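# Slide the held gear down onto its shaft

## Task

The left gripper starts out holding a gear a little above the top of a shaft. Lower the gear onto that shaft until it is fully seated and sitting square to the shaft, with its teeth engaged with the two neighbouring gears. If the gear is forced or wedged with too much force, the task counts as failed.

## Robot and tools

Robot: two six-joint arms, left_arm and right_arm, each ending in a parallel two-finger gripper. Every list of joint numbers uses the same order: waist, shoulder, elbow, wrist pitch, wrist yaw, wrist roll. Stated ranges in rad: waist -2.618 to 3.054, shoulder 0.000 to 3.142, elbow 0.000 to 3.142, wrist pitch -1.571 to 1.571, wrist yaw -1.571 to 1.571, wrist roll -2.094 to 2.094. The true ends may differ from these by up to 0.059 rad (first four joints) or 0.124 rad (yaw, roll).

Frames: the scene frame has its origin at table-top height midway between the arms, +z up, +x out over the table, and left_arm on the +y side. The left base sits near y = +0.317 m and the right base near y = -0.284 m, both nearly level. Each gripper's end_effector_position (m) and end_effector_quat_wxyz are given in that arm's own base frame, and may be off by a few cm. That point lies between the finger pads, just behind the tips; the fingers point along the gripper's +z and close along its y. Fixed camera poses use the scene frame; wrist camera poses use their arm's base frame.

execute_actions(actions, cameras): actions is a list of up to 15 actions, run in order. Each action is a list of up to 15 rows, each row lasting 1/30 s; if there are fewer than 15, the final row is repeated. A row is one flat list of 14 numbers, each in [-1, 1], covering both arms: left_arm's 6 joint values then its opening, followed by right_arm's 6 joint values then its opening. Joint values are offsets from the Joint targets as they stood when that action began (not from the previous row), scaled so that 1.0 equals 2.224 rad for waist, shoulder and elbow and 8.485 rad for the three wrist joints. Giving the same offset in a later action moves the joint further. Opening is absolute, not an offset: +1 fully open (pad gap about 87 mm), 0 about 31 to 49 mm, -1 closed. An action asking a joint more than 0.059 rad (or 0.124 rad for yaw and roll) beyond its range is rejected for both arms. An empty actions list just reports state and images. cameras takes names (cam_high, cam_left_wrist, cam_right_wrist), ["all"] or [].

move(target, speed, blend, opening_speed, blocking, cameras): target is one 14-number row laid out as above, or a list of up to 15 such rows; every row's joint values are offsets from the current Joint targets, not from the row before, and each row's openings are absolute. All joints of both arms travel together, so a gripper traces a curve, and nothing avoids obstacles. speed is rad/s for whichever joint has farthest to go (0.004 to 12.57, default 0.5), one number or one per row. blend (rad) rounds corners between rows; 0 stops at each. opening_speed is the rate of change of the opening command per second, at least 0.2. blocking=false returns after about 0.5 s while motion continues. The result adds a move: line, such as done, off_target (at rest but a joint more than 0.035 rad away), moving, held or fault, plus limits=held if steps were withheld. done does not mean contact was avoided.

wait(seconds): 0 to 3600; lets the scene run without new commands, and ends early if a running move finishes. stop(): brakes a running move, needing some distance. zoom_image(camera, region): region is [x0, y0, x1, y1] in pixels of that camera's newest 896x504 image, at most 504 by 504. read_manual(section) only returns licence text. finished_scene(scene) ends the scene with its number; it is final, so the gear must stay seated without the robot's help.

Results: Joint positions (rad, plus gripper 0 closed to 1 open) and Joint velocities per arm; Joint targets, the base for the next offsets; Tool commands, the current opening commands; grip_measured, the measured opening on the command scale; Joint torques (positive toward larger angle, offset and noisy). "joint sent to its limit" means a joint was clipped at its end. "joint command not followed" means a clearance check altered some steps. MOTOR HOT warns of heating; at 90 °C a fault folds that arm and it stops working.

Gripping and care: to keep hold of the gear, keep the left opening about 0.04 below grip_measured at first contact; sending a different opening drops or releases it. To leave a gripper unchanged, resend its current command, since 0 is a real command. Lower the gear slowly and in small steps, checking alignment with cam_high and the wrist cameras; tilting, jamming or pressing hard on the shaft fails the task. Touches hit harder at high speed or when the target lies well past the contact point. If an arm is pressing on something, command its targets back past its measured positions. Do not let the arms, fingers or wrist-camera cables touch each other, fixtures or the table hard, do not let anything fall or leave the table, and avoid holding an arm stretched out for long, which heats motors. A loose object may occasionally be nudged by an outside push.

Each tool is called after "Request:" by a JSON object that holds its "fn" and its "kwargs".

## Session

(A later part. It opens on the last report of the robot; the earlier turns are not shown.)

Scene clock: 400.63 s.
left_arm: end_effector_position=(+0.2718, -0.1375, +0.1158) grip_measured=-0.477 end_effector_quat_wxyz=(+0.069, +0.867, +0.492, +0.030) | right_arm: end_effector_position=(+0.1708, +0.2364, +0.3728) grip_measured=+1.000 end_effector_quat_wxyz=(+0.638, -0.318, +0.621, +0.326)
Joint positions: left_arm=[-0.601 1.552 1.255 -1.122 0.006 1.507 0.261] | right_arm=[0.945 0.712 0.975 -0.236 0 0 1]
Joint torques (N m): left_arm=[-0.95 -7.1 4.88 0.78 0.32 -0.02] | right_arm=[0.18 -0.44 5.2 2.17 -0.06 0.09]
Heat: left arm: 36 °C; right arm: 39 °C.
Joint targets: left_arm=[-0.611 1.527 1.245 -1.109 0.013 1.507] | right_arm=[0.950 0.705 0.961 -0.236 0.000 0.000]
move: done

Request:
{"fn": "move", "kwargs": {"target": [0,0.001,-0.0062,0.00187,0,0,-1,0,0,0,0,0,0,1], "speed": 0.05, "cameras": ["cam_high","cam_left_wrist"]}}

Request:
{"fn": "zoom_image", "kwargs": {"camera": "cam_left_wrist", "region": [330, 60, 650, 330]}}

Request:
{"fn": "zoom_image", "kwargs": {"camera": "cam_high", "region": [475, 210, 571, 290]}}

Scene clock: 408.10 s.
left_arm: end_effector_position=(+0.2721, -0.1379, +0.1124) grip_measured=-0.477 end_effector_quat_wxyz=(+0.071, +0.867, +0.492, +0.030) | right_arm: end_effector_position=(+0.1708, +0.2364, +0.3728) grip_measured=+1.000 end_effector_quat_wxyz=(+0.638, -0.318, +0.621, +0.326)
Joint positions: left_arm=[-0.601 1.552 1.241 -1.106 0.007 1.507 0.261] | right_arm=[0.945 0.712 0.975 -0.236 0 0 1]
Joint torques (N m): left_arm=[-1.01 -6.94 4.78 0.78 0.28 -0.05] | right_arm=[0.18 -0.44 5.19 2.17 -0.06 0.09]
Heat: left arm: 36 °C; right arm: 39 °C.
Joint targets: left_arm=[-0.611 1.529 1.231 -1.093 0.013 1.507] | right_arm=[0.950 0.705 0.961 -0.236 0.000 0.000]
move: done
cam_left_wrist: T_world_to_cam=[[-0.84671, 0.50819, -0.15755, 0.31674], [0.2246, 0.60984, 0.76003, -0.04317], [0.48232, 0.60814, -0.6305, 0.16496]] pos_world=[0.19832, -0.23496, 0.18673]

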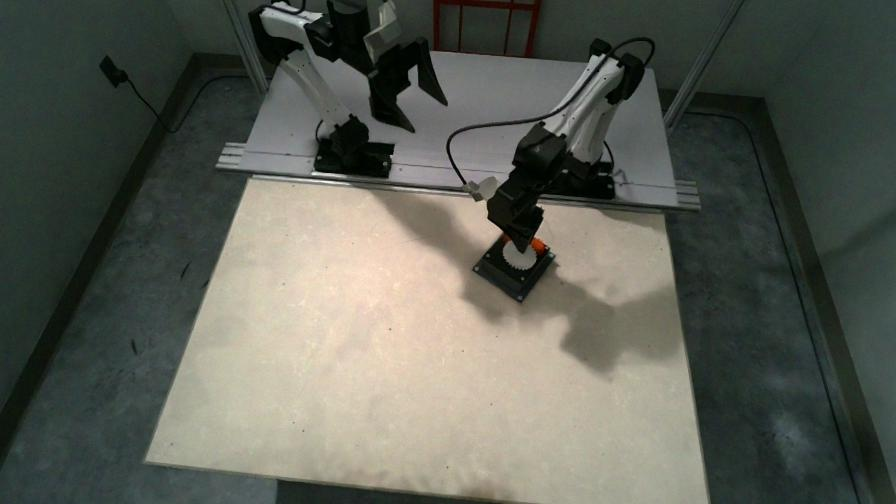

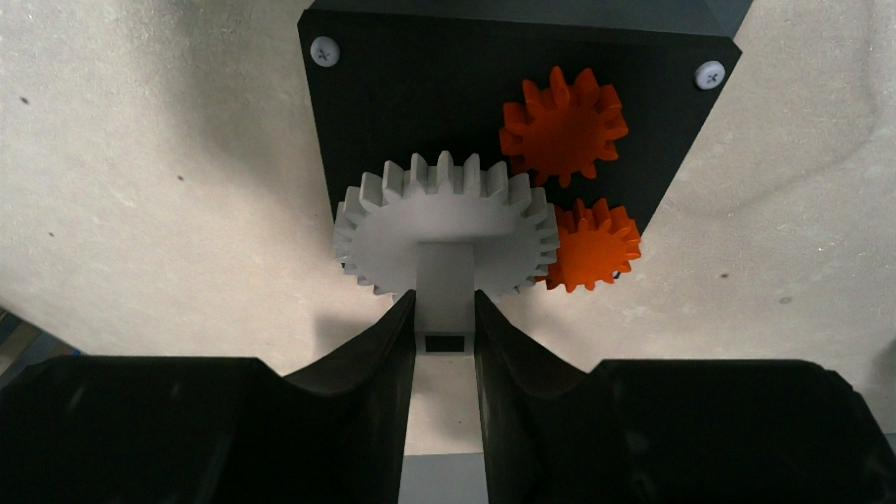

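Scaled by 1.575 from the camera's image (finer frame: 1280x720).

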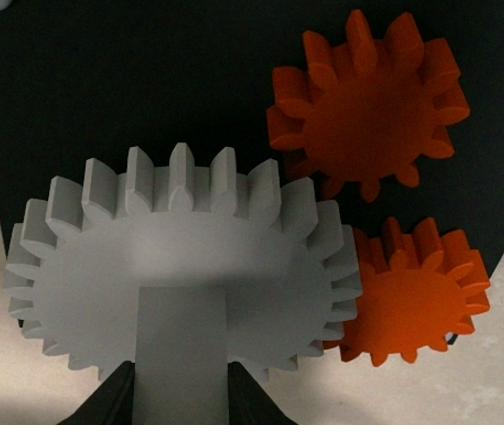

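Scaled by 5.250 from the camera's image (finer frame: 1280x720).

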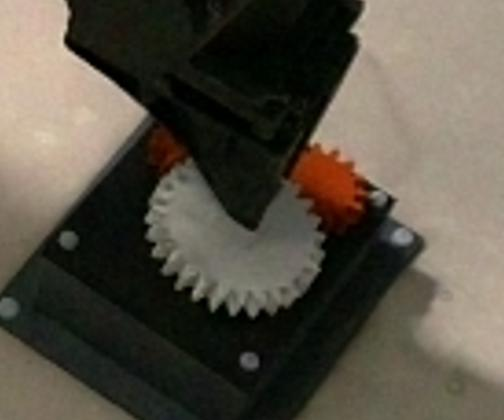

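Request:
{"fn": "move", "kwargs": {"target": [-0.0009,0.0008,-0.0046,0.00141,0,0,-1,0,0,0,0,0,0,1], "speed": 0.05}}

Request:
{"fn": "move", "kwargs": {"target": [0,0.0008,-0.0046,0.00141,0,0,-1,0,0,0,0,0,0,1], "speed": 0.05, "cameras": ["cam_left_wrist"]}}

Request:
{"fn": "zoom_image", "kwargs": {"camera": "cam_left_wrist", "region": [430, 100, 670, 320]}}

Scene clock: 430.90 s.
left_arm: end_effector_position=(+0.2718, -0.1390, +0.1098) grip_measured=-0.477 end_effector_quat_wxyz=(+0.072, +0.868, +0.491, +0.031) | right_arm: end_effector_position=(+0.1708, +0.2364, +0.3728) grip_measured=+1.000 end_effector_quat_wxyz=(+0.638, -0.318, +0.621, +0.326)
Joint positions: left_arm=[-0.605 1.552 1.231 -1.094 0.007 1.507 0.261] | right_arm=[0.945 0.712 0.975 -0.236 0 0 1]
Joint torques (N m): left_arm=[-0.79 -6.75 4.88 0.79 0.31 -0.03] | right_arm=[0.18 -0.46 5.2 2.17 -0.06 0.09]
Heat: left arm: 35 °C; right arm: 40 °C.
Joint targets: left_arm=[-0.613 1.531 1.221 -1.081 0.013 1.507] | right_arm=[0.950 0.705 0.961 -0.236 0.000 0.000]
move: done

Scene clock: 431.40 s.
left_arm: end_effector_position=(+0.2719, -0.1390, +0.1093) grip_measured=-0.477 end_effector_quat_wxyz=(+0.072, +0.868, +0.491, +0.031) | right_arm: end_effector_position=(+0.1708, +0.2364, +0.3728) grip_measured=+1.000 end_effector_quat_wxyz=(+0.638, -0.318, +0.621, +0.326)
Joint positions: left_arm=[-0.605 1.552 1.228 -1.091 0.007 1.507 0.261] | right_arm=[0.945 0.712 0.975 -0.236 0 0 1]
Joint torques (N m): left_arm=[-0.8 -6.74 4.22 0.89 0.26 -0.04] | right_arm=[0.17 -0.44 5.2 2.17 -0.06 0.09]
Heat: left arm: 35 °C; right arm: 40 °C.
Joint targets: left_arm=[-0.613 1.533 1.211 -1.069 0.013 1.507] | right_arm=[0.950 0.705 0.961 -0.236 0.000 0.000]
move: done
cam_left_wrist: T_world_to_cam=[[-0.84471, 0.51083, -0.15973, 0.31666], [0.22526, 0.61004, 0.75967, -0.04025], [0.48551, 0.60572, -0.63038, 0.16255]] pos_world=[0.19763, -0.23567, 0.18363]

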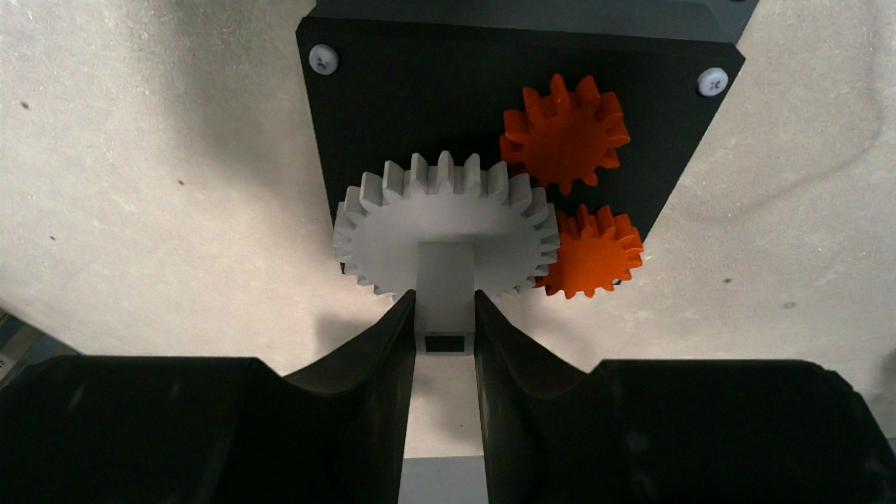

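Scaled by 2.100 from the camera's image (finer frame: 1280x720).

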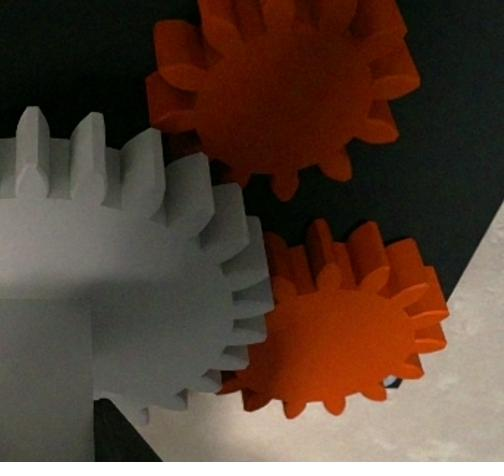

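Request:
{"fn": "move", "kwargs": {"target": [0,0.0006,-0.0031,0.00094,0,0,-1,0,0,0,0,0,0,1], "speed": 0.05, "cameras": ["cam_high","cam_left_wrist"]}}

Request:
{"fn": "zoom_image", "kwargs": {"camera": "cam_high", "region": [475, 210, 571, 290]}}

Request:
{"fn": "zoom_image", "kwargs": {"camera": "cam_left_wrist", "region": [470, 130, 590, 230]}}

Request:
{"fn": "zoom_image", "kwargs": {"camera": "cam_left_wrist", "region": [510, 190, 650, 310]}}

Scene clock: 475.03 s.
left_arm: end_effector_position=(+0.2719, -0.1390, +0.1092) grip_measured=-0.477 end_effector_quat_wxyz=(+0.074, +0.868, +0.491, +0.032) | right_arm: end_effector_position=(+0.1708, +0.2364, +0.3728) grip_measured=+1.000 end_effector_quat_wxyz=(+0.638, -0.318, +0.621, +0.326)
Joint positions: left_arm=[-0.605 1.549 1.224 -1.086 0.007 1.507 0.261] | right_arm=[0.945 0.712 0.975 -0.236 0 0 1]
Joint torques (N m): left_arm=[-0.84 -6.22 3.95 0.92 0.31 -0.04] | right_arm=[0.2 -0.46 5.19 2.17 -0.06 0.09]
Heat: left arm: 35 °C; right arm: 40 °C.
Joint targets: left_arm=[-0.613 1.534 1.204 -1.061 0.013 1.507] | right_arm=[0.950 0.705 0.961 -0.236 0.000 0.000]
move: done
cam_left_wrist: T_world_to_cam=[[-0.84418, 0.51048, -0.16361, 0.31696], [0.22281, 0.61173, 0.75904, -0.03919], [0.48756, 0.60431, -0.63015, 0.16174]] pos_world=[0.19745, -0.23558, 0.18352]

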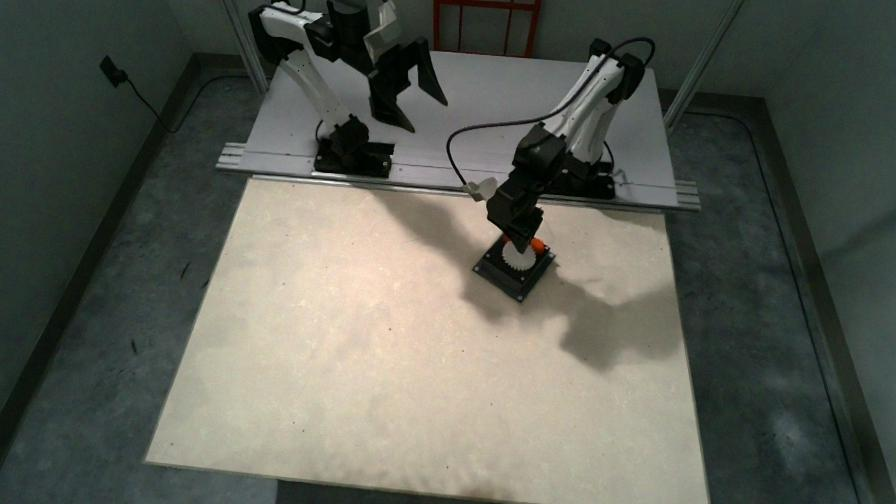

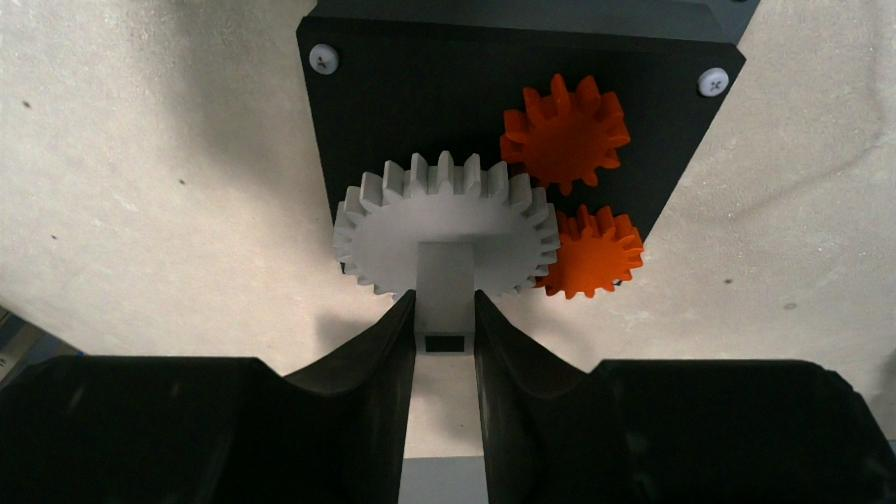

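Scaled by 5.250 from the camera's image (finer frame: 1280x720).

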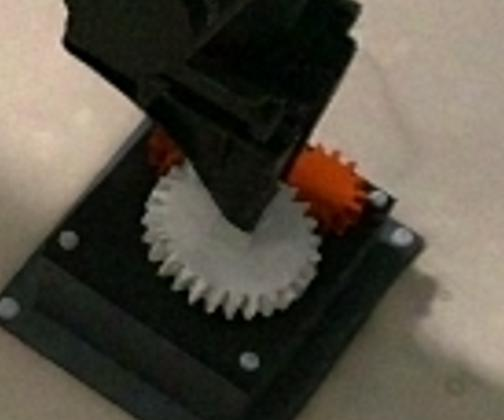

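Scaled by 4.200 from the camera's image (finer frame: 1280x720).

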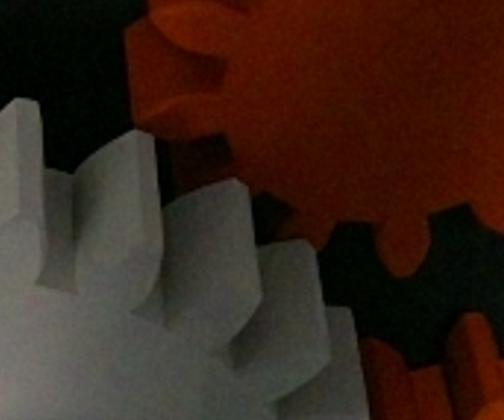

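Scaled by 3.600 from the camera's image (finer frame: 1280x720).

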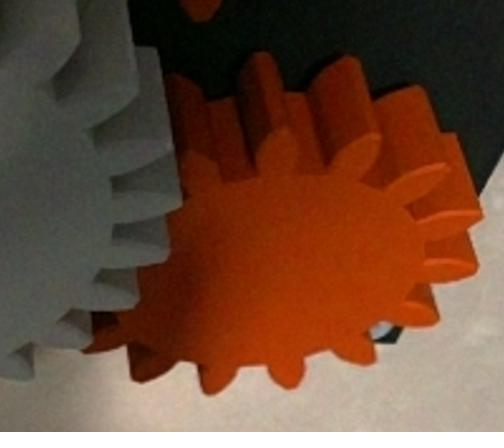

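Request:
{"fn": "move", "kwargs": {"target": [[0,-0.0024,0.0084,-0.00282,0,0,-1,0,0,0,0,0,0,1],[-0.0032,-0.0116,-0.0007,-0.00286,0,0,-1,0,0,0,0,0,0,1]], "speed": 0.08, "blend": [0.003,0], "cameras": ["cam_high","cam_left_wrist"]}}

Request:
{"fn": "zoom_image", "kwargs": {"camera": "cam_high", "region": [475, 210, 571, 290]}}

Request:
{"fn": "zoom_image", "kwargs": {"camera": "cam_left_wrist", "region": [430, 100, 670, 320]}}

Scene clock: 535.90 s.
left_arm: end_effector_position=(+0.2711, -0.1389, +0.1100) grip_measured=-0.477 end_effector_quat_wxyz=(+0.077, +0.868, +0.489, +0.034) | right_arm: end_effector_position=(+0.1708, +0.2364, +0.3728) grip_measured=+1.000 end_effector_quat_wxyz=(+0.638, -0.318, +0.621, +0.326)
Joint positions: left_arm=[-0.608 1.538 1.216 -1.081 0.005 1.507 0.261] | right_arm=[0.945 0.712 0.975 -0.237 0 0 1]
Joint torques (N m): left_arm=[-1.2 -7.45 4.57 0.64 0.34 -0.06] | right_arm=[0.18 -0.46 5.19 2.17 -0.06 0.09]
Heat: left arm: 35 °C; right arm: 40 °C.
Joint targets: left_arm=[-0.620 1.508 1.203 -1.085 0.013 1.507] | right_arm=[0.950 0.705 0.961 -0.237 0.000 0.000]
move: done
cam_left_wrist: T_world_to_cam=[[-0.84176, 0.512, -0.17114, 0.31664], [0.21856, 0.61308, 0.75918, -0.03829], [0.49363, 0.60165, -0.62797, 0.1603]] pos_world=[0.19578, -0.23509, 0.18393]

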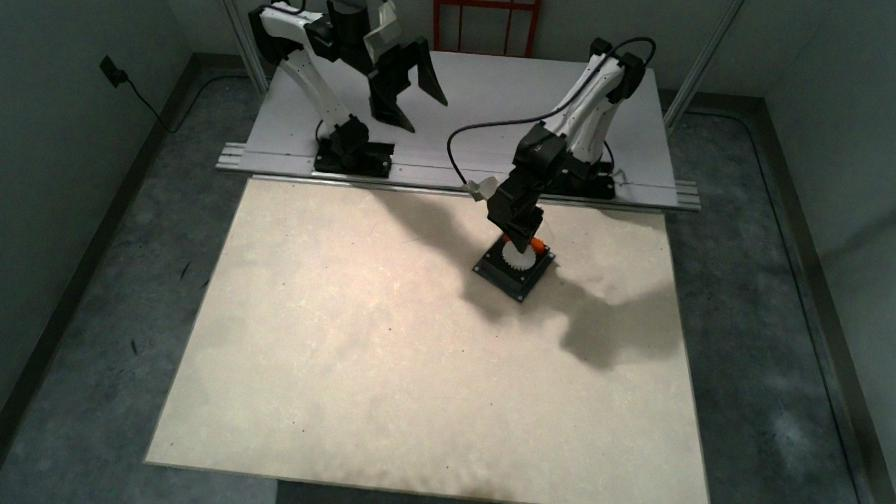

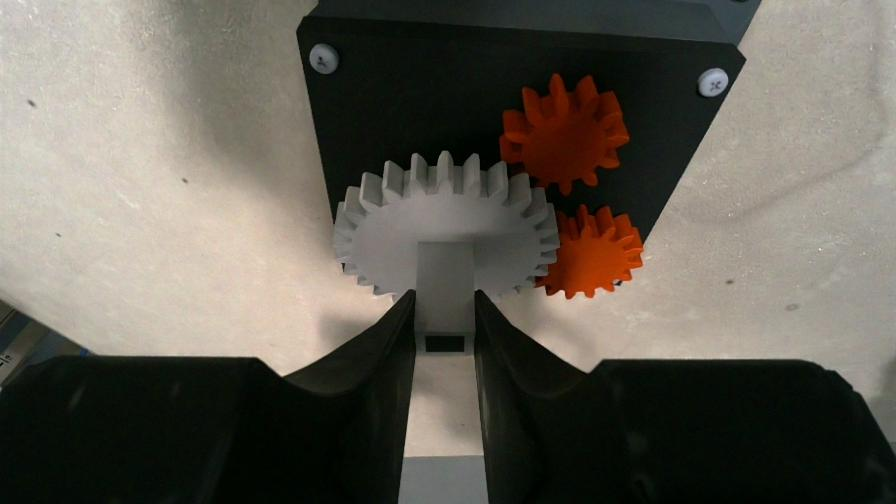

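Scaled by 5.250 from the camera's image (finer frame: 1280x720).

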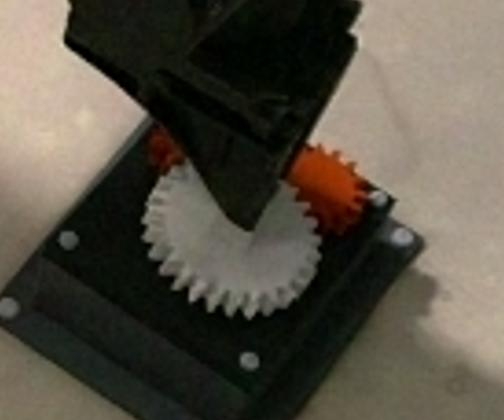

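Scaled by 2.100 from the camera's image (finer frame: 1280x720).

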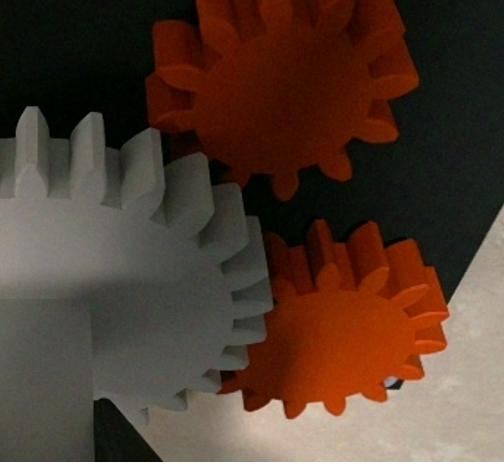

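Request:
{"fn": "move", "kwargs": {"target": [-0.0013,-0.0076,-0.0039,-0.00098,0,0,-1,0,0,0,0,0,0,1], "speed": 0.08, "cameras": ["cam_left_wrist"]}}

Request:
{"fn": "zoom_image", "kwargs": {"camera": "cam_left_wrist", "region": [430, 100, 670, 320]}}

Scene clock: 547.87 s.
left_arm: end_effector_position=(+0.2701, -0.1384, +0.1117) grip_measured=-0.477 end_effector_quat_wxyz=(+0.081, +0.868, +0.488, +0.038) | right_arm: end_effector_position=(+0.1708, +0.2364, +0.3728) grip_measured=+1.000 end_effector_quat_wxyz=(+0.638, -0.318, +0.621, +0.326)
Joint positions: left_arm=[-0.61 1.523 1.206 -1.075 0.002 1.507 0.261] | right_arm=[0.945 0.712 0.975 -0.237 0 0 1]
Joint torques (N m): left_arm=[-1.29 -7.46 4.63 0.54 0.35 -0.06] | right_arm=[0.18 -0.46 5.2 2.18 -0.06 0.09]
Heat: left arm: 36 °C; right arm: 40 °C.
Joint targets: left_arm=[-0.623 1.491 1.194 -1.094 0.013 1.507] | right_arm=[0.950 0.705 0.961 -0.237 0.000 0.000]
move: done
cam_left_wrist: T_world_to_cam=[[-0.839, 0.51282, -0.18191, 0.3165], [0.21141, 0.61526, 0.75945, -0.03757], [0.50138, 0.59872, -0.62462, 0.15869]] pos_world=[0.19392, -0.2342, 0.18523]

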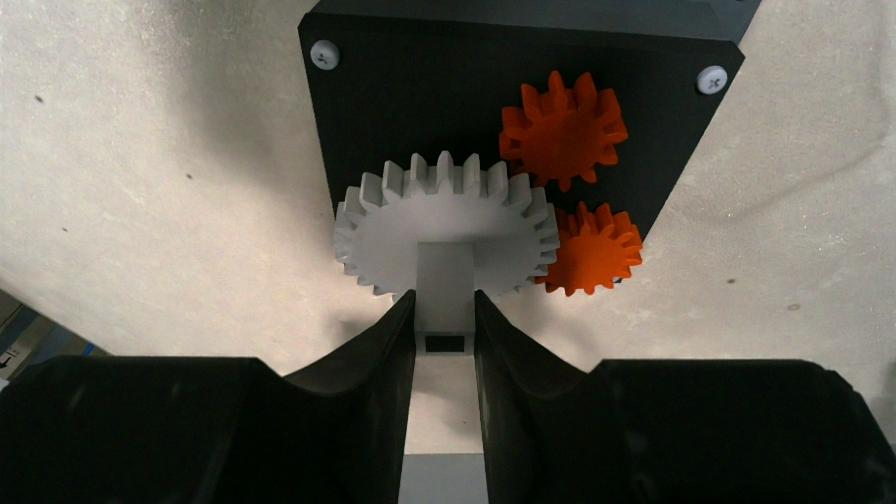

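Scaled by 2.100 from the camera's image (finer frame: 1280x720).

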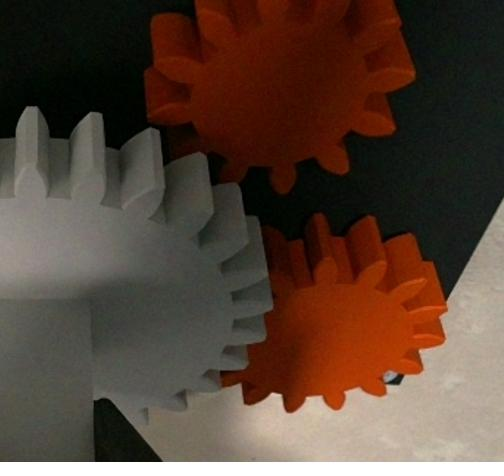

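Request:
{"fn": "move", "kwargs": {"target": [[0.0036,0.018,0.0112,0.00177,0,0,-1,0,0,0,0,0,0,1],[0.0036,0.0189,0.0076,0.00295,0,0,-1,0,0,0,0,0,0,1],[0.0036,0.015,0.0038,0.0029,0,0.00648,-1,0,0,0,0,0,0,1]], "speed": 0.08, "blend": 0.003, "cameras": ["cam_left_wrist"]}}

Request:
{"fn": "zoom_image", "kwargs": {"camera": "cam_left_wrist", "region": [430, 100, 670, 320]}}

Scene clock: 568.10 s.
left_arm: end_effector_position=(+0.2718, -0.1395, +0.1121) grip_measured=-0.477 end_effector_quat_wxyz=(+0.081, +0.877, +0.473, +0.040) | right_arm: end_effector_position=(+0.1708, +0.2364, +0.3728) grip_measured=+1.000 end_effector_quat_wxyz=(+0.638, -0.318, +0.621, +0.326)
Joint positions: left_arm=[-0.61 1.523 1.206 -1.073 0.002 1.543 0.261] | right_arm=[0.945 0.712 0.975 -0.237 0 0 1]
Joint torques (N m): left_arm=[-0.59 -4.85 5.22 0.74 0.35 0.15] | right_arm=[0.18 -0.44 5.19 2.17 -0.06 0.09]
Heat: left arm: 36 °C; right arm: 41 °C.
Joint targets: left_arm=[-0.615 1.525 1.202 -1.069 0.013 1.562] | right_arm=[0.950 0.705 0.961 -0.237 0.000 0.000]
move: done
cam_left_wrist: T_world_to_cam=[[-0.81956, 0.54248, -0.18447, 0.31763], [0.22851, 0.60468, 0.76298, -0.04402], [0.52545, 0.58316, -0.61954, 0.1494]] pos_world=[0.19188, -0.23281, 0.18474]

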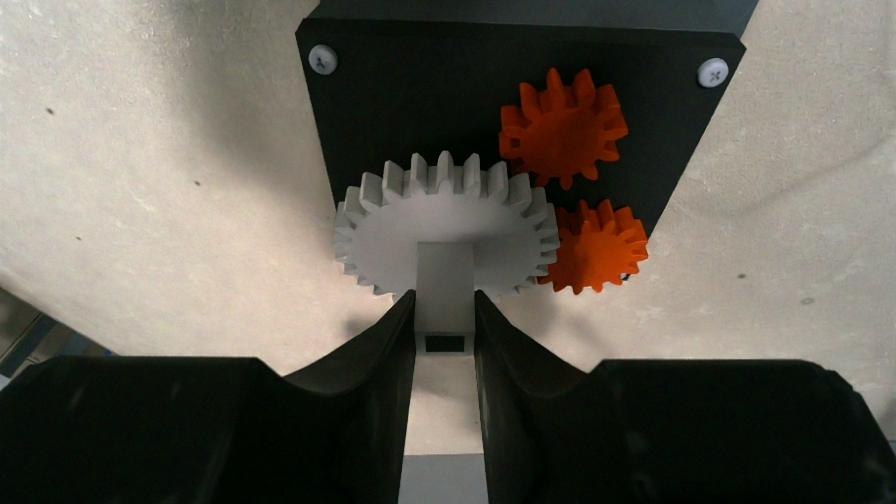

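Scaled by 2.100 from the camera's image (finer frame: 1280x720).

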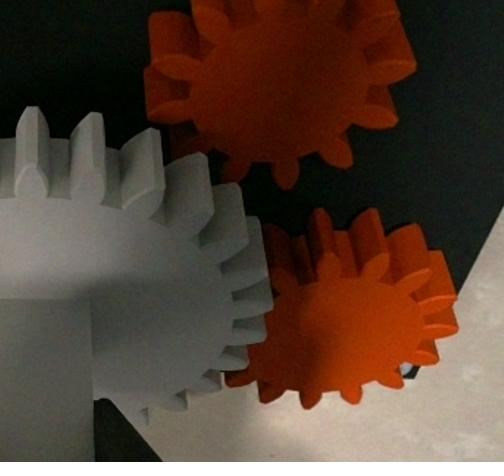

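Request:
{"fn": "move", "kwargs": {"target": [[0,0.0094,0.00135,-0.00118,0,0,-1,0,0,0,0,0,0,1],[0,0.0067,-0.0009,-0.0013,0,0.0047,-1,0,0,0,0,0,0,1]], "speed": 0.06}}

Scene clock: 582.37 s.
left_arm: end_effector_position=(+0.2724, -0.1399, +0.1104) grip_measured=-0.477 end_effector_quat_wxyz=(+0.076, +0.886, +0.455, +0.039) | right_arm: end_effector_position=(+0.1708, +0.2364, +0.3728) grip_measured=+1.000 end_effector_quat_wxyz=(+0.638, -0.318, +0.621, +0.326)
Joint positions: left_arm=[-0.61 1.53 1.206 -1.076 0.002 1.582 0.261] | right_arm=[0.945 0.712 0.975 -0.237 0 0 1]
Joint torques (N m): left_arm=[-0.58 -4.18 5.07 0.64 0.36 0.16] | right_arm=[0.18 -0.46 5.19 2.17 -0.06 0.1]
Heat: left arm: 35 °C; right arm: 41 °C.
Joint targets: left_arm=[-0.615 1.540 1.200 -1.080 0.013 1.602] | right_arm=[0.950 0.705 0.961 -0.237 0.000 0.000]
move: done

Request:
{"fn": "move", "kwargs": {"target": [0,0.001,-0.0063,0.0018,0,0,-1,0,0,0,0,0,0,1], "speed": 0.05, "cameras": ["cam_left_wrist"]}}

Request:
{"fn": "zoom_image", "kwargs": {"camera": "cam_left_wrist", "region": [430, 100, 670, 320]}}

Scene clock: 586.63 s.
left_arm: end_effector_position=(+0.2719, -0.1395, +0.1096) grip_measured=-0.477 end_effector_quat_wxyz=(+0.074, +0.887, +0.454, +0.039) | right_arm: end_effector_position=(+0.1708, +0.2364, +0.3728) grip_measured=+1.000 end_effector_quat_wxyz=(+0.638, -0.318, +0.621, +0.326)
Joint positions: left_arm=[-0.61 1.53 1.204 -1.077 0.002 1.586 0.261] | right_arm=[0.945 0.712 0.975 -0.237 0 0 1]
Joint torques (N m): left_arm=[-0.54 -4.1 4.29 0.8 0.35 0.17] | right_arm=[0.18 -0.46 5.2 2.17 -0.06 0.09]
Heat: left arm: 35 °C; right arm: 41 °C.
Joint targets: left_arm=[-0.615 1.542 1.186 -1.065 0.013 1.602] | right_arm=[0.950 0.705 0.961 -0.237 0.000 0.000]
move: done
cam_left_wrist: T_world_to_cam=[[-0.79688, 0.57922, -0.17174, 0.31483], [0.25857, 0.58391, 0.76954, -0.05392], [0.54601, 0.56882, -0.61508, 0.1398]] pos_world=[0.18849, -0.23039, 0.18155]

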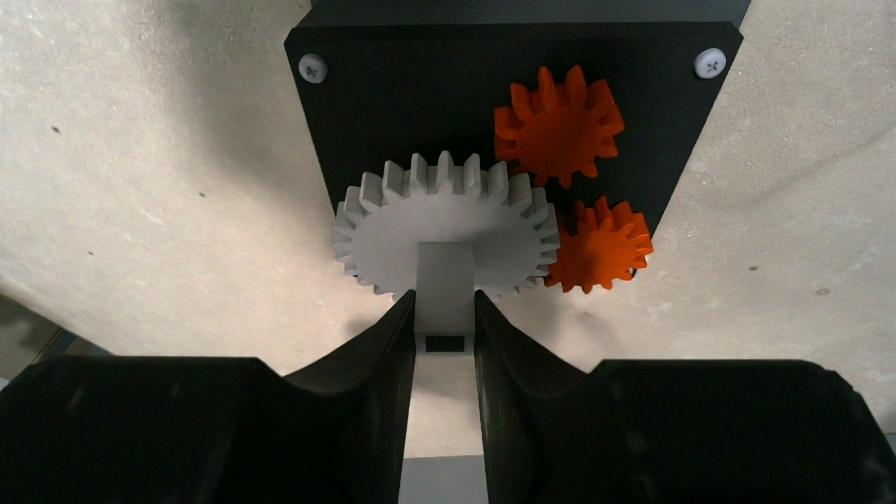

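Scaled by 2.100 from the camera's image (finer frame: 1280x720).

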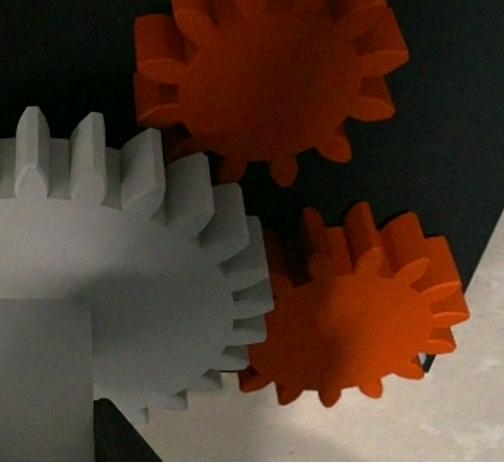

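Request:
{"fn": "move", "kwargs": {"target": [0,-0.007,-0.004,0,0,0.0083,-1,0,0,0,0,0,0,1], "speed": 0.06, "cameras": ["cam_left_wrist"]}}

Request:
{"fn": "zoom_image", "kwargs": {"camera": "cam_left_wrist", "region": [470, 120, 630, 280]}}

Scene clock: 597.30 s.
left_arm: end_effector_position=(+0.2731, -0.1403, +0.1090) grip_measured=-0.477 end_effector_quat_wxyz=(+0.071, +0.902, +0.425, +0.040) | right_arm: end_effector_position=(+0.1708, +0.2364, +0.3728) grip_measured=+1.000 end_effector_quat_wxyz=(+0.638, -0.318, +0.621, +0.326)
Joint positions: left_arm=[-0.61 1.53 1.2 -1.078 0 1.651 0.261] | right_arm=[0.945 0.712 0.975 -0.237 0 0 1]
Joint torques (N m): left_arm=[-0.54 -5.27 3.81 0.81 0.36 0.16] | right_arm=[0.18 -0.46 5.2 2.17 -0.06 0.09]
Heat: left arm: 34 °C; right arm: 41 °C.
Joint targets: left_arm=[-0.615 1.526 1.178 -1.065 0.013 1.672] | right_arm=[0.950 0.705 0.961 -0.237 0.000 0.000]
move: done
cam_left_wrist: T_world_to_cam=[[-0.75727, 0.63147, -0.16671, 0.3122], [0.29297, 0.55657, 0.77743, -0.0674], [0.58371, 0.53988, -0.60648, 0.12385]] pos_world=[0.18387, -0.2265, 0.17956]

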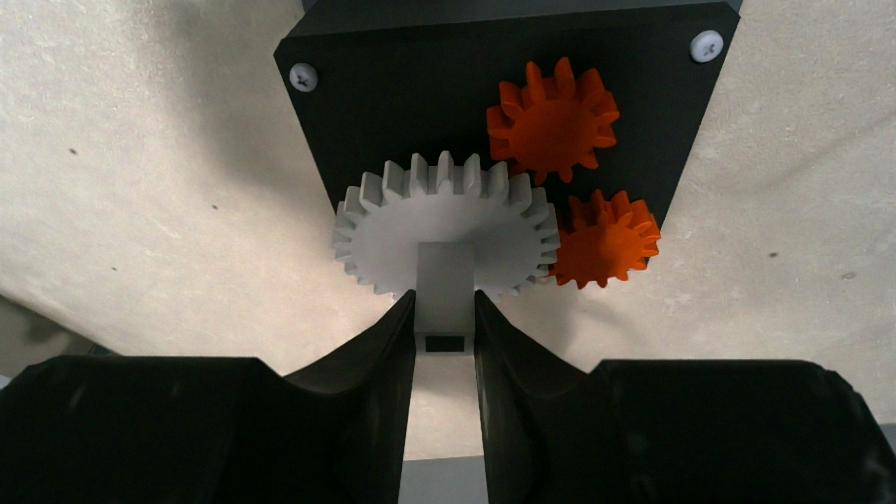

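Scaled by 3.150 from the camera's image (finer frame: 1280x720).

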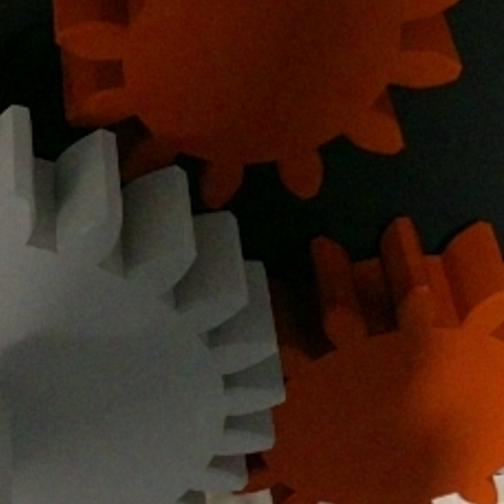

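Request:
{"fn": "move", "kwargs": {"target": [0,0.004,0.0016,0,0,-0.0094,-1,0,0,0,0,0,0,1], "speed": 0.08}}

Request:
{"fn": "move", "kwargs": {"target": [0,0.0035,0.0014,0,0,-0.004,-1,0,0,0,0,0,0,1], "speed": 0.06}}

Request:
{"fn": "move", "kwargs": {"target": [0,0.003,0.0014,0,0,-0.004,-1,0,0,0,0,0,0,1], "speed": 0.06}}

Scene clock: 663.23 s.
left_arm: end_effector_position=(+0.2721, -0.1389, +0.1088) grip_measured=-0.477 end_effector_quat_wxyz=(+0.071, +0.893, +0.443, +0.040) | right_arm: end_effector_position=(+0.1708, +0.2364, +0.3728) grip_measured=+1.000 end_effector_quat_wxyz=(+0.638, -0.318, +0.621, +0.326)
Joint positions: left_arm=[-0.61 1.53 1.2 -1.078 -0.002 1.611 0.261] | right_arm=[0.945 0.712 0.975 -0.237 0 0 1]
Joint torques (N m): left_arm=[-0.55 -4.56 4.12 0.78 0.4 -0.23] | right_arm=[0.18 -0.44 5.19 2.17 -0.06 0.09]
Heat: left arm: 33 °C; right arm: 41 °C.
Joint targets: left_arm=[-0.615 1.535 1.181 -1.065 0.013 1.593] | right_arm=[0.950 0.705 0.961 -0.237 0.000 0.000]
move: done

Scene clock: 664.40 s.
left_arm: end_effector_position=(+0.2718, -0.1393, +0.1078) grip_measured=-0.477 end_effector_quat_wxyz=(+0.075, +0.885, +0.458, +0.039) | right_arm: end_effector_position=(+0.1708, +0.2364, +0.3728) grip_measured=+1.000 end_effector_quat_wxyz=(+0.638, -0.318, +0.621, +0.326)
Joint positions: left_arm=[-0.61 1.53 1.196 -1.068 0.001 1.575 0.261] | right_arm=[0.945 0.712 0.975 -0.237 0 0 1]
Joint torques (N m): left_arm=[-0.62 -3.96 4.64 0.7 0.35 -0.24] | right_arm=[0.18 -0.44 5.19 2.18 -0.06 0.09]
Heat: left arm: 33 °C; right arm: 41 °C.
Joint targets: left_arm=[-0.615 1.543 1.184 -1.065 0.013 1.559] | right_arm=[0.950 0.705 0.961 -0.237 0.000 0.000]
move: done

Scene clock: 665.50 s.
left_arm: end_effector_position=(+0.2716, -0.1392, +0.1078) grip_measured=-0.477 end_effector_quat_wxyz=(+0.078, +0.877, +0.473, +0.038) | right_arm: end_effector_position=(+0.1708, +0.2364, +0.3728) grip_measured=+1.000 end_effector_quat_wxyz=(+0.638, -0.318, +0.621, +0.326)
Joint positions: left_arm=[-0.61 1.53 1.196 -1.063 0.001 1.542 0.261] | right_arm=[0.945 0.712 0.975 -0.237 0 0 1]
Joint torques (N m): left_arm=[-0.55 -3.49 4.92 0.68 0.37 -0.22] | right_arm=[0.18 -0.44 5.2 2.17 -0.06 0.09]
Heat: left arm: 33 °C; right arm: 41 °C.
Joint targets: left_arm=[-0.615 1.550 1.187 -1.065 0.013 1.525] | right_arm=[0.950 0.705 0.961 -0.237 0.000 0.000]
move: done

Request:
{"fn": "move", "kwargs": {"target": [[0,-0.003,-0.001,0,0,0.0083,-1,0,0,0,0,0,0,1],[0,-0.002,-0.0065,0.0017,0,0.0083,-1,0,0,0,0,0,0,1]], "speed": 0.08, "blend": [0.002,0]}}

Request:
{"fn": "move", "kwargs": {"target": [0,0.001,-0.0015,0.0005,0,-0.004,-1,0,0,0,0,0,0,1], "speed": 0.05, "cameras": ["cam_left_wrist"]}}

Request:
{"fn": "zoom_image", "kwargs": {"camera": "cam_left_wrist", "region": [470, 120, 630, 280]}}

Scene clock: 680.00 s.
left_arm: end_effector_position=(+0.2723, -0.1399, +0.1050) grip_measured=-0.477 end_effector_quat_wxyz=(+0.077, +0.886, +0.457, +0.039) | right_arm: end_effector_position=(+0.1708, +0.2364, +0.3728) grip_measured=+1.000 end_effector_quat_wxyz=(+0.638, -0.318, +0.621, +0.326)
Joint positions: left_arm=[-0.61 1.53 1.185 -1.053 0.002 1.58 0.261] | right_arm=[0.945 0.712 0.975 -0.237 0 0 1]
Joint torques (N m): left_arm=[-0.58 -3.82 4.67 0.73 0.33 0.11] | right_arm=[0.18 -0.46 5.2 2.17 -0.06 0.09]
Heat: left arm: 32 °C; right arm: 41 °C.
Joint targets: left_arm=[-0.615 1.545 1.173 -1.050 0.013 1.595] | right_arm=[0.950 0.705 0.961 -0.237 0.000 0.000]
move: done

Scene clock: 680.90 s.
left_arm: end_effector_position=(+0.2724, -0.1400, +0.1043) grip_measured=-0.477 end_effector_quat_wxyz=(+0.077, +0.885, +0.457, +0.040) | right_arm: end_effector_position=(+0.1708, +0.2364, +0.3728) grip_measured=+1.000 end_effector_quat_wxyz=(+0.638, -0.318, +0.621, +0.326)
Joint positions: left_arm=[-0.61 1.53 1.181 -1.049 0.002 1.579 0.261] | right_arm=[0.945 0.712 0.975 -0.237 0 0 1]
Joint torques (N m): left_arm=[-0.64 -3.62 4.67 0.69 0.34 -0.21] | right_arm=[0.18 -0.46 5.19 2.17 -0.06 0.09]
Heat: left arm: 32 °C; right arm: 41 °C.
Joint targets: left_arm=[-0.615 1.547 1.170 -1.046 0.013 1.561] | right_arm=[0.950 0.705 0.961 -0.237 0.000 0.000]
move: done
cam_left_wrist: T_world_to_cam=[[-0.79999, 0.57308, -0.17775, 0.31517], [0.25155, 0.5893, 0.76775, -0.04688], [0.54473, 0.56948, -0.6156, 0.13699]] pos_world=[0.1893, -0.231, 0.17635]

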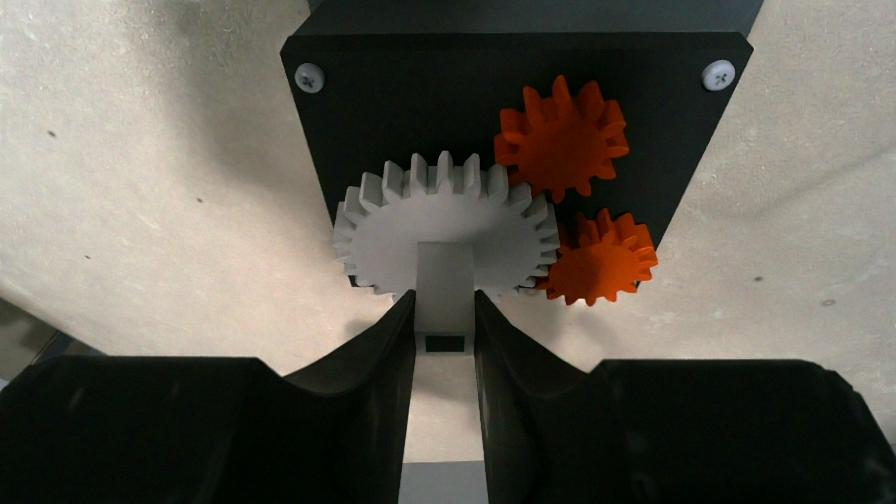

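Scaled by 3.150 from the camera's image (finer frame: 1280x720).

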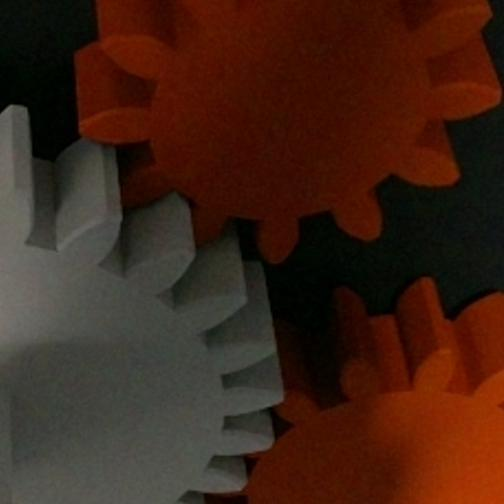

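Request:
{"fn": "move", "kwargs": {"target": [0,0.0018,-0.0056,0.0019,0,0,-1,0,0,0,0,0,0,1], "speed": 0.08}}

Request:
{"fn": "move", "kwargs": {"target": [0,0.0018,-0.0056,0.0019,0,0,-1,0,0,0,0,0,0,1], "speed": 0.08, "cameras": ["cam_left_wrist"]}}

Request:
{"fn": "zoom_image", "kwargs": {"camera": "cam_left_wrist", "region": [430, 120, 670, 320]}}

Scene clock: 688.20 s.
left_arm: end_effector_position=(+0.2729, -0.1403, +0.1015) grip_measured=-0.477 end_effector_quat_wxyz=(+0.079, +0.885, +0.458, +0.040) | right_arm: end_effector_position=(+0.1708, +0.2364, +0.3728) grip_measured=+1.000 end_effector_quat_wxyz=(+0.638, -0.318, +0.621, +0.326)
Joint positions: left_arm=[-0.61 1.53 1.17 -1.033 0.002 1.577 0.261] | right_arm=[0.945 0.712 0.975 -0.237 0 0 1]
Joint torques (N m): left_arm=[-0.55 -3.36 4.63 0.71 0.35 -0.18] | right_arm=[0.18 -0.46 5.19 2.17 -0.06 0.09]
Heat: left arm: 33 °C; right arm: 41 °C.
Joint targets: left_arm=[-0.615 1.551 1.157 -1.030 0.013 1.561] | right_arm=[0.950 0.705 0.961 -0.237 0.000 0.000]
move: done

Scene clock: 688.70 s.
left_arm: end_effector_position=(+0.2730, -0.1403, +0.1006) grip_measured=-0.477 end_effector_quat_wxyz=(+0.080, +0.884, +0.458, +0.041) | right_arm: end_effector_position=(+0.1708, +0.2364, +0.3728) grip_measured=+1.000 end_effector_quat_wxyz=(+0.638, -0.318, +0.621, +0.326)
Joint positions: left_arm=[-0.61 1.53 1.166 -1.028 0.002 1.576 0.261] | right_arm=[0.945 0.712 0.975 -0.237 0 0 1]
Joint torques (N m): left_arm=[-0.53 -2.99 3.88 0.84 0.37 -0.18] | right_arm=[0.18 -0.46 5.19 2.17 -0.06 0.09]
Heat: left arm: 32 °C; right arm: 41 °C.
Joint targets: left_arm=[-0.615 1.555 1.145 -1.014 0.013 1.561] | right_arm=[0.950 0.705 0.961 -0.237 0.000 0.000]
move: done
cam_left_wrist: T_world_to_cam=[[-0.80104, 0.57006, -0.1827, 0.31559], [0.24683, 0.59259, 0.76676, -0.04212], [0.54536, 0.5691, -0.61539, 0.13437]] pos_world=[0.18992, -0.23142, 0.17265]

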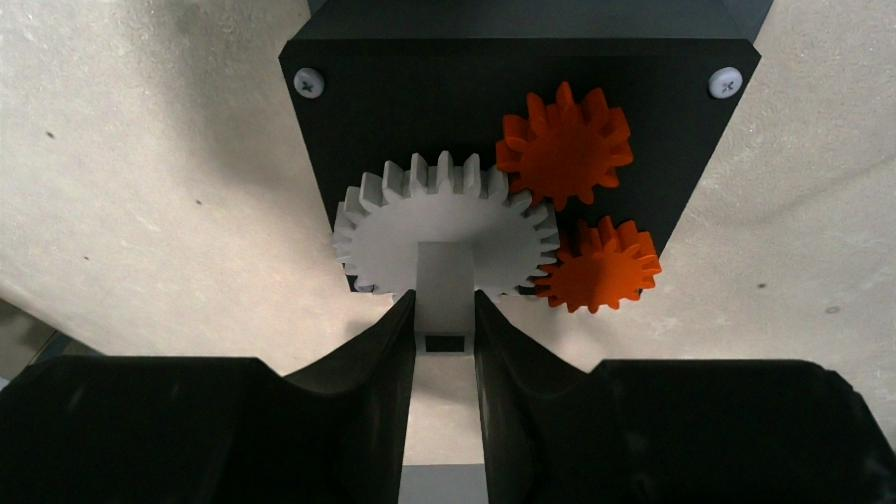

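Scaled by 2.100 from the camera's image (finer frame: 1280x720).

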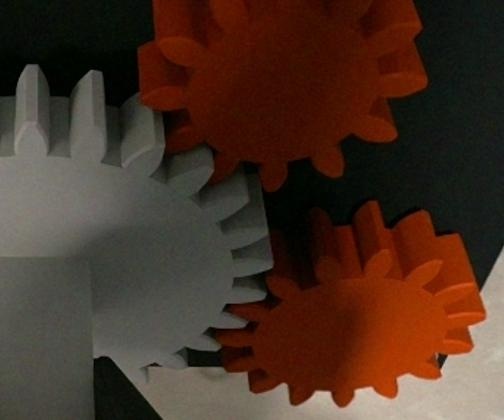

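Request:
{"fn": "move", "kwargs": {"target": [0,0.0054,0.002,-0.0026,0,0,-1,0,0,0,0,0,0,1], "speed": 0.08}}

Scene clock: 698.53 s.
left_arm: end_effector_position=(+0.2730, -0.1401, +0.1004) grip_measured=-0.477 end_effector_quat_wxyz=(+0.079, +0.884, +0.459, +0.041) | right_arm: end_effector_position=(+0.1708, +0.2364, +0.3728) grip_measured=+1.000 end_effector_quat_wxyz=(+0.638, -0.318, +0.621, +0.326)
Joint positions: left_arm=[-0.61 1.531 1.166 -1.028 0.001 1.575 0.261] | right_arm=[0.945 0.712 0.975 -0.237 0 0 1]
Joint torques (N m): left_arm=[-0.55 -2.11 4.18 0.63 0.35 -0.16] | right_arm=[0.17 -0.44 5.19 2.17 -0.06 0.09]
Heat: left arm: 32 °C; right arm: 41 °C.
Joint targets: left_arm=[-0.615 1.568 1.149 -1.036 0.013 1.561] | right_arm=[0.950 0.705 0.961 -0.237 0.000 0.000]
move: off_target (left_arm); left_arm: the shoulder is farthest, 0.036 rad from its target

Request:
{"fn": "move", "kwargs": {"target": [[0,0,-0.006,0.0015,0,0.0042,-1,0,0,0,0,0,0,1],[0,0,-0.006,0.0015,0,-0.003,-1,0,0,0,0,0,0,1],[0,0,-0.006,0.0015,0,0.001,-1,0,0,0,0,0,0,1]], "speed": 0.15, "cameras": ["cam_high","cam_left_wrist"]}}

Request:
{"fn": "zoom_image", "kwargs": {"camera": "cam_left_wrist", "region": [470, 150, 590, 250]}}

Request:
{"fn": "zoom_image", "kwargs": {"camera": "cam_high", "region": [475, 210, 571, 290]}}

Scene clock: 710.97 s.
left_arm: end_effector_position=(+0.2730, -0.1399, +0.1004) grip_measured=-0.477 end_effector_quat_wxyz=(+0.080, +0.879, +0.468, +0.041) | right_arm: end_effector_position=(+0.1708, +0.2364, +0.3728) grip_measured=+1.000 end_effector_quat_wxyz=(+0.638, -0.318, +0.621, +0.326)
Joint positions: left_arm=[-0.61 1.531 1.166 -1.026 0 1.554 0.261] | right_arm=[0.945 0.712 0.975 -0.237 0 0 1]
Joint torques (N m): left_arm=[-0.57 -2.07 3.21 0.73 0.4 0.11] | right_arm=[0.2 -0.44 5.19 2.17 -0.06 0.09]
Heat: left arm: 32 °C; right arm: 41 °C.
Joint targets: left_arm=[-0.615 1.568 1.136 -1.023 0.013 1.570] | right_arm=[0.950 0.705 0.961 -0.237 0.000 0.000]
move: off_target (left_arm); left_arm: the shoulder is farthest, 0.037 rad from its target
cam_left_wrist: T_world_to_cam=[[-0.81322, 0.55205, -0.18418, 0.31624], [0.23361, 0.59953, 0.7655, -0.03746], [0.53301, 0.57949, -0.61651, 0.13889]] pos_world=[0.1919, -0.23261, 0.17254]

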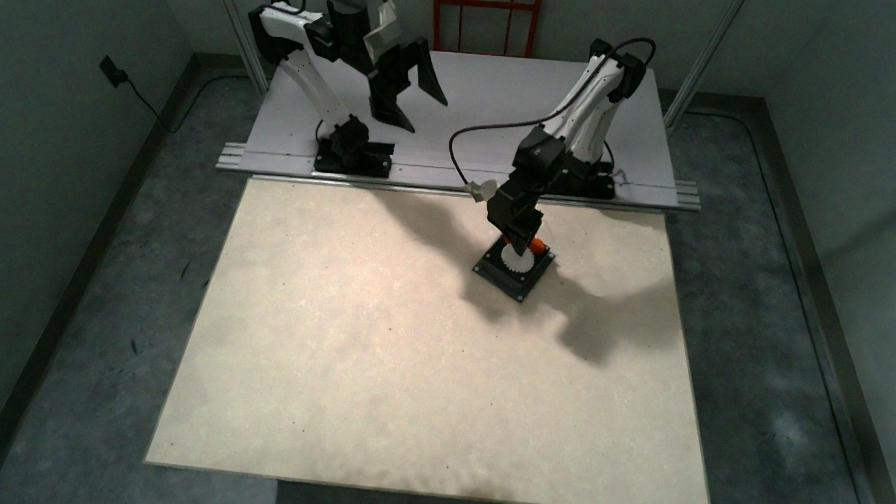

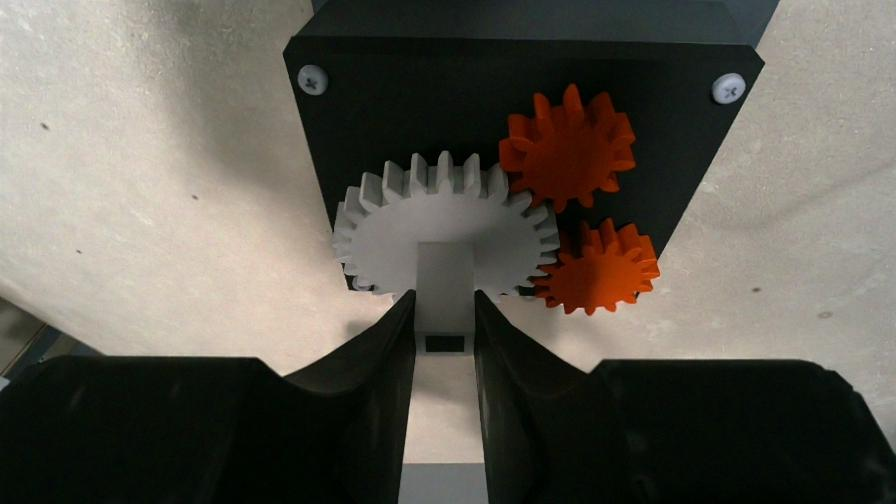

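Scaled by 4.200 from the camera's image (finer frame: 1280x720).

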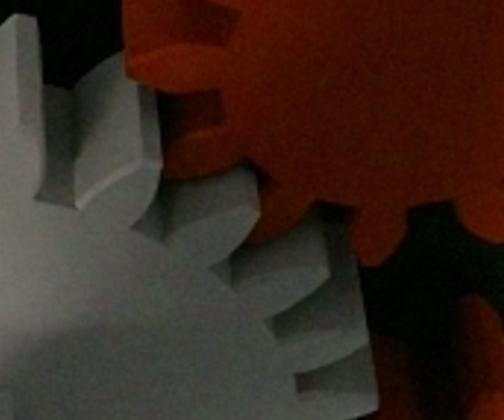

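Scaled by 5.250 from the camera's image (finer frame: 1280x720).

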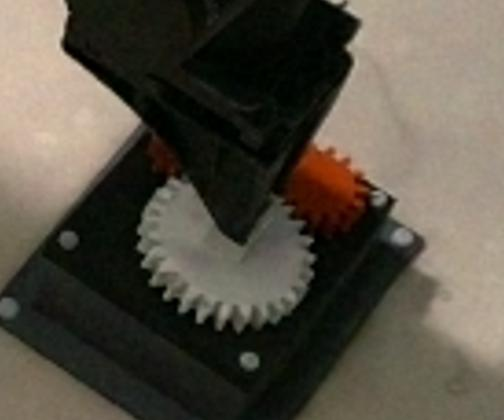

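Request:
{"fn": "move", "kwargs": {"target": [[0,0.003,0.001,-0.0035,0,-0.001,-1,0,0,0,0,0,0,1],[0,0.004,0.001,-0.0045,-0.0015,0.001,-1,0,0,0,0,0,0,1]], "speed": 0.15}}

Scene clock: 724.50 s.
left_arm: end_effector_position=(+0.2731, -0.1388, +0.1000) grip_measured=-0.477 end_effector_quat_wxyz=(+0.076, +0.881, +0.464, +0.043) | right_arm: end_effector_position=(+0.1708, +0.2364, +0.3728) grip_measured=+1.000 end_effector_quat_wxyz=(+0.638, -0.318, +0.621, +0.326)
Joint positions: left_arm=[-0.61 1.533 1.166 -1.029 -0.006 1.562 0.261] | right_arm=[0.945 0.712 0.975 -0.237 0 0 1]
Joint torques (N m): left_arm=[-0.51 -1.57 3.25 0.38 0.28 0.14] | right_arm=[0.18 -0.46 5.2 2.17 -0.06 0.09]
Heat: left arm: 32 °C; right arm: 41 °C.
Joint targets: left_arm=[-0.615 1.576 1.138 -1.062 0.001 1.578] | right_arm=[0.950 0.705 0.961 -0.237 0.000 0.000]
move: off_target (left_arm); left_arm: the shoulder is farthest, 0.044 rad from its target


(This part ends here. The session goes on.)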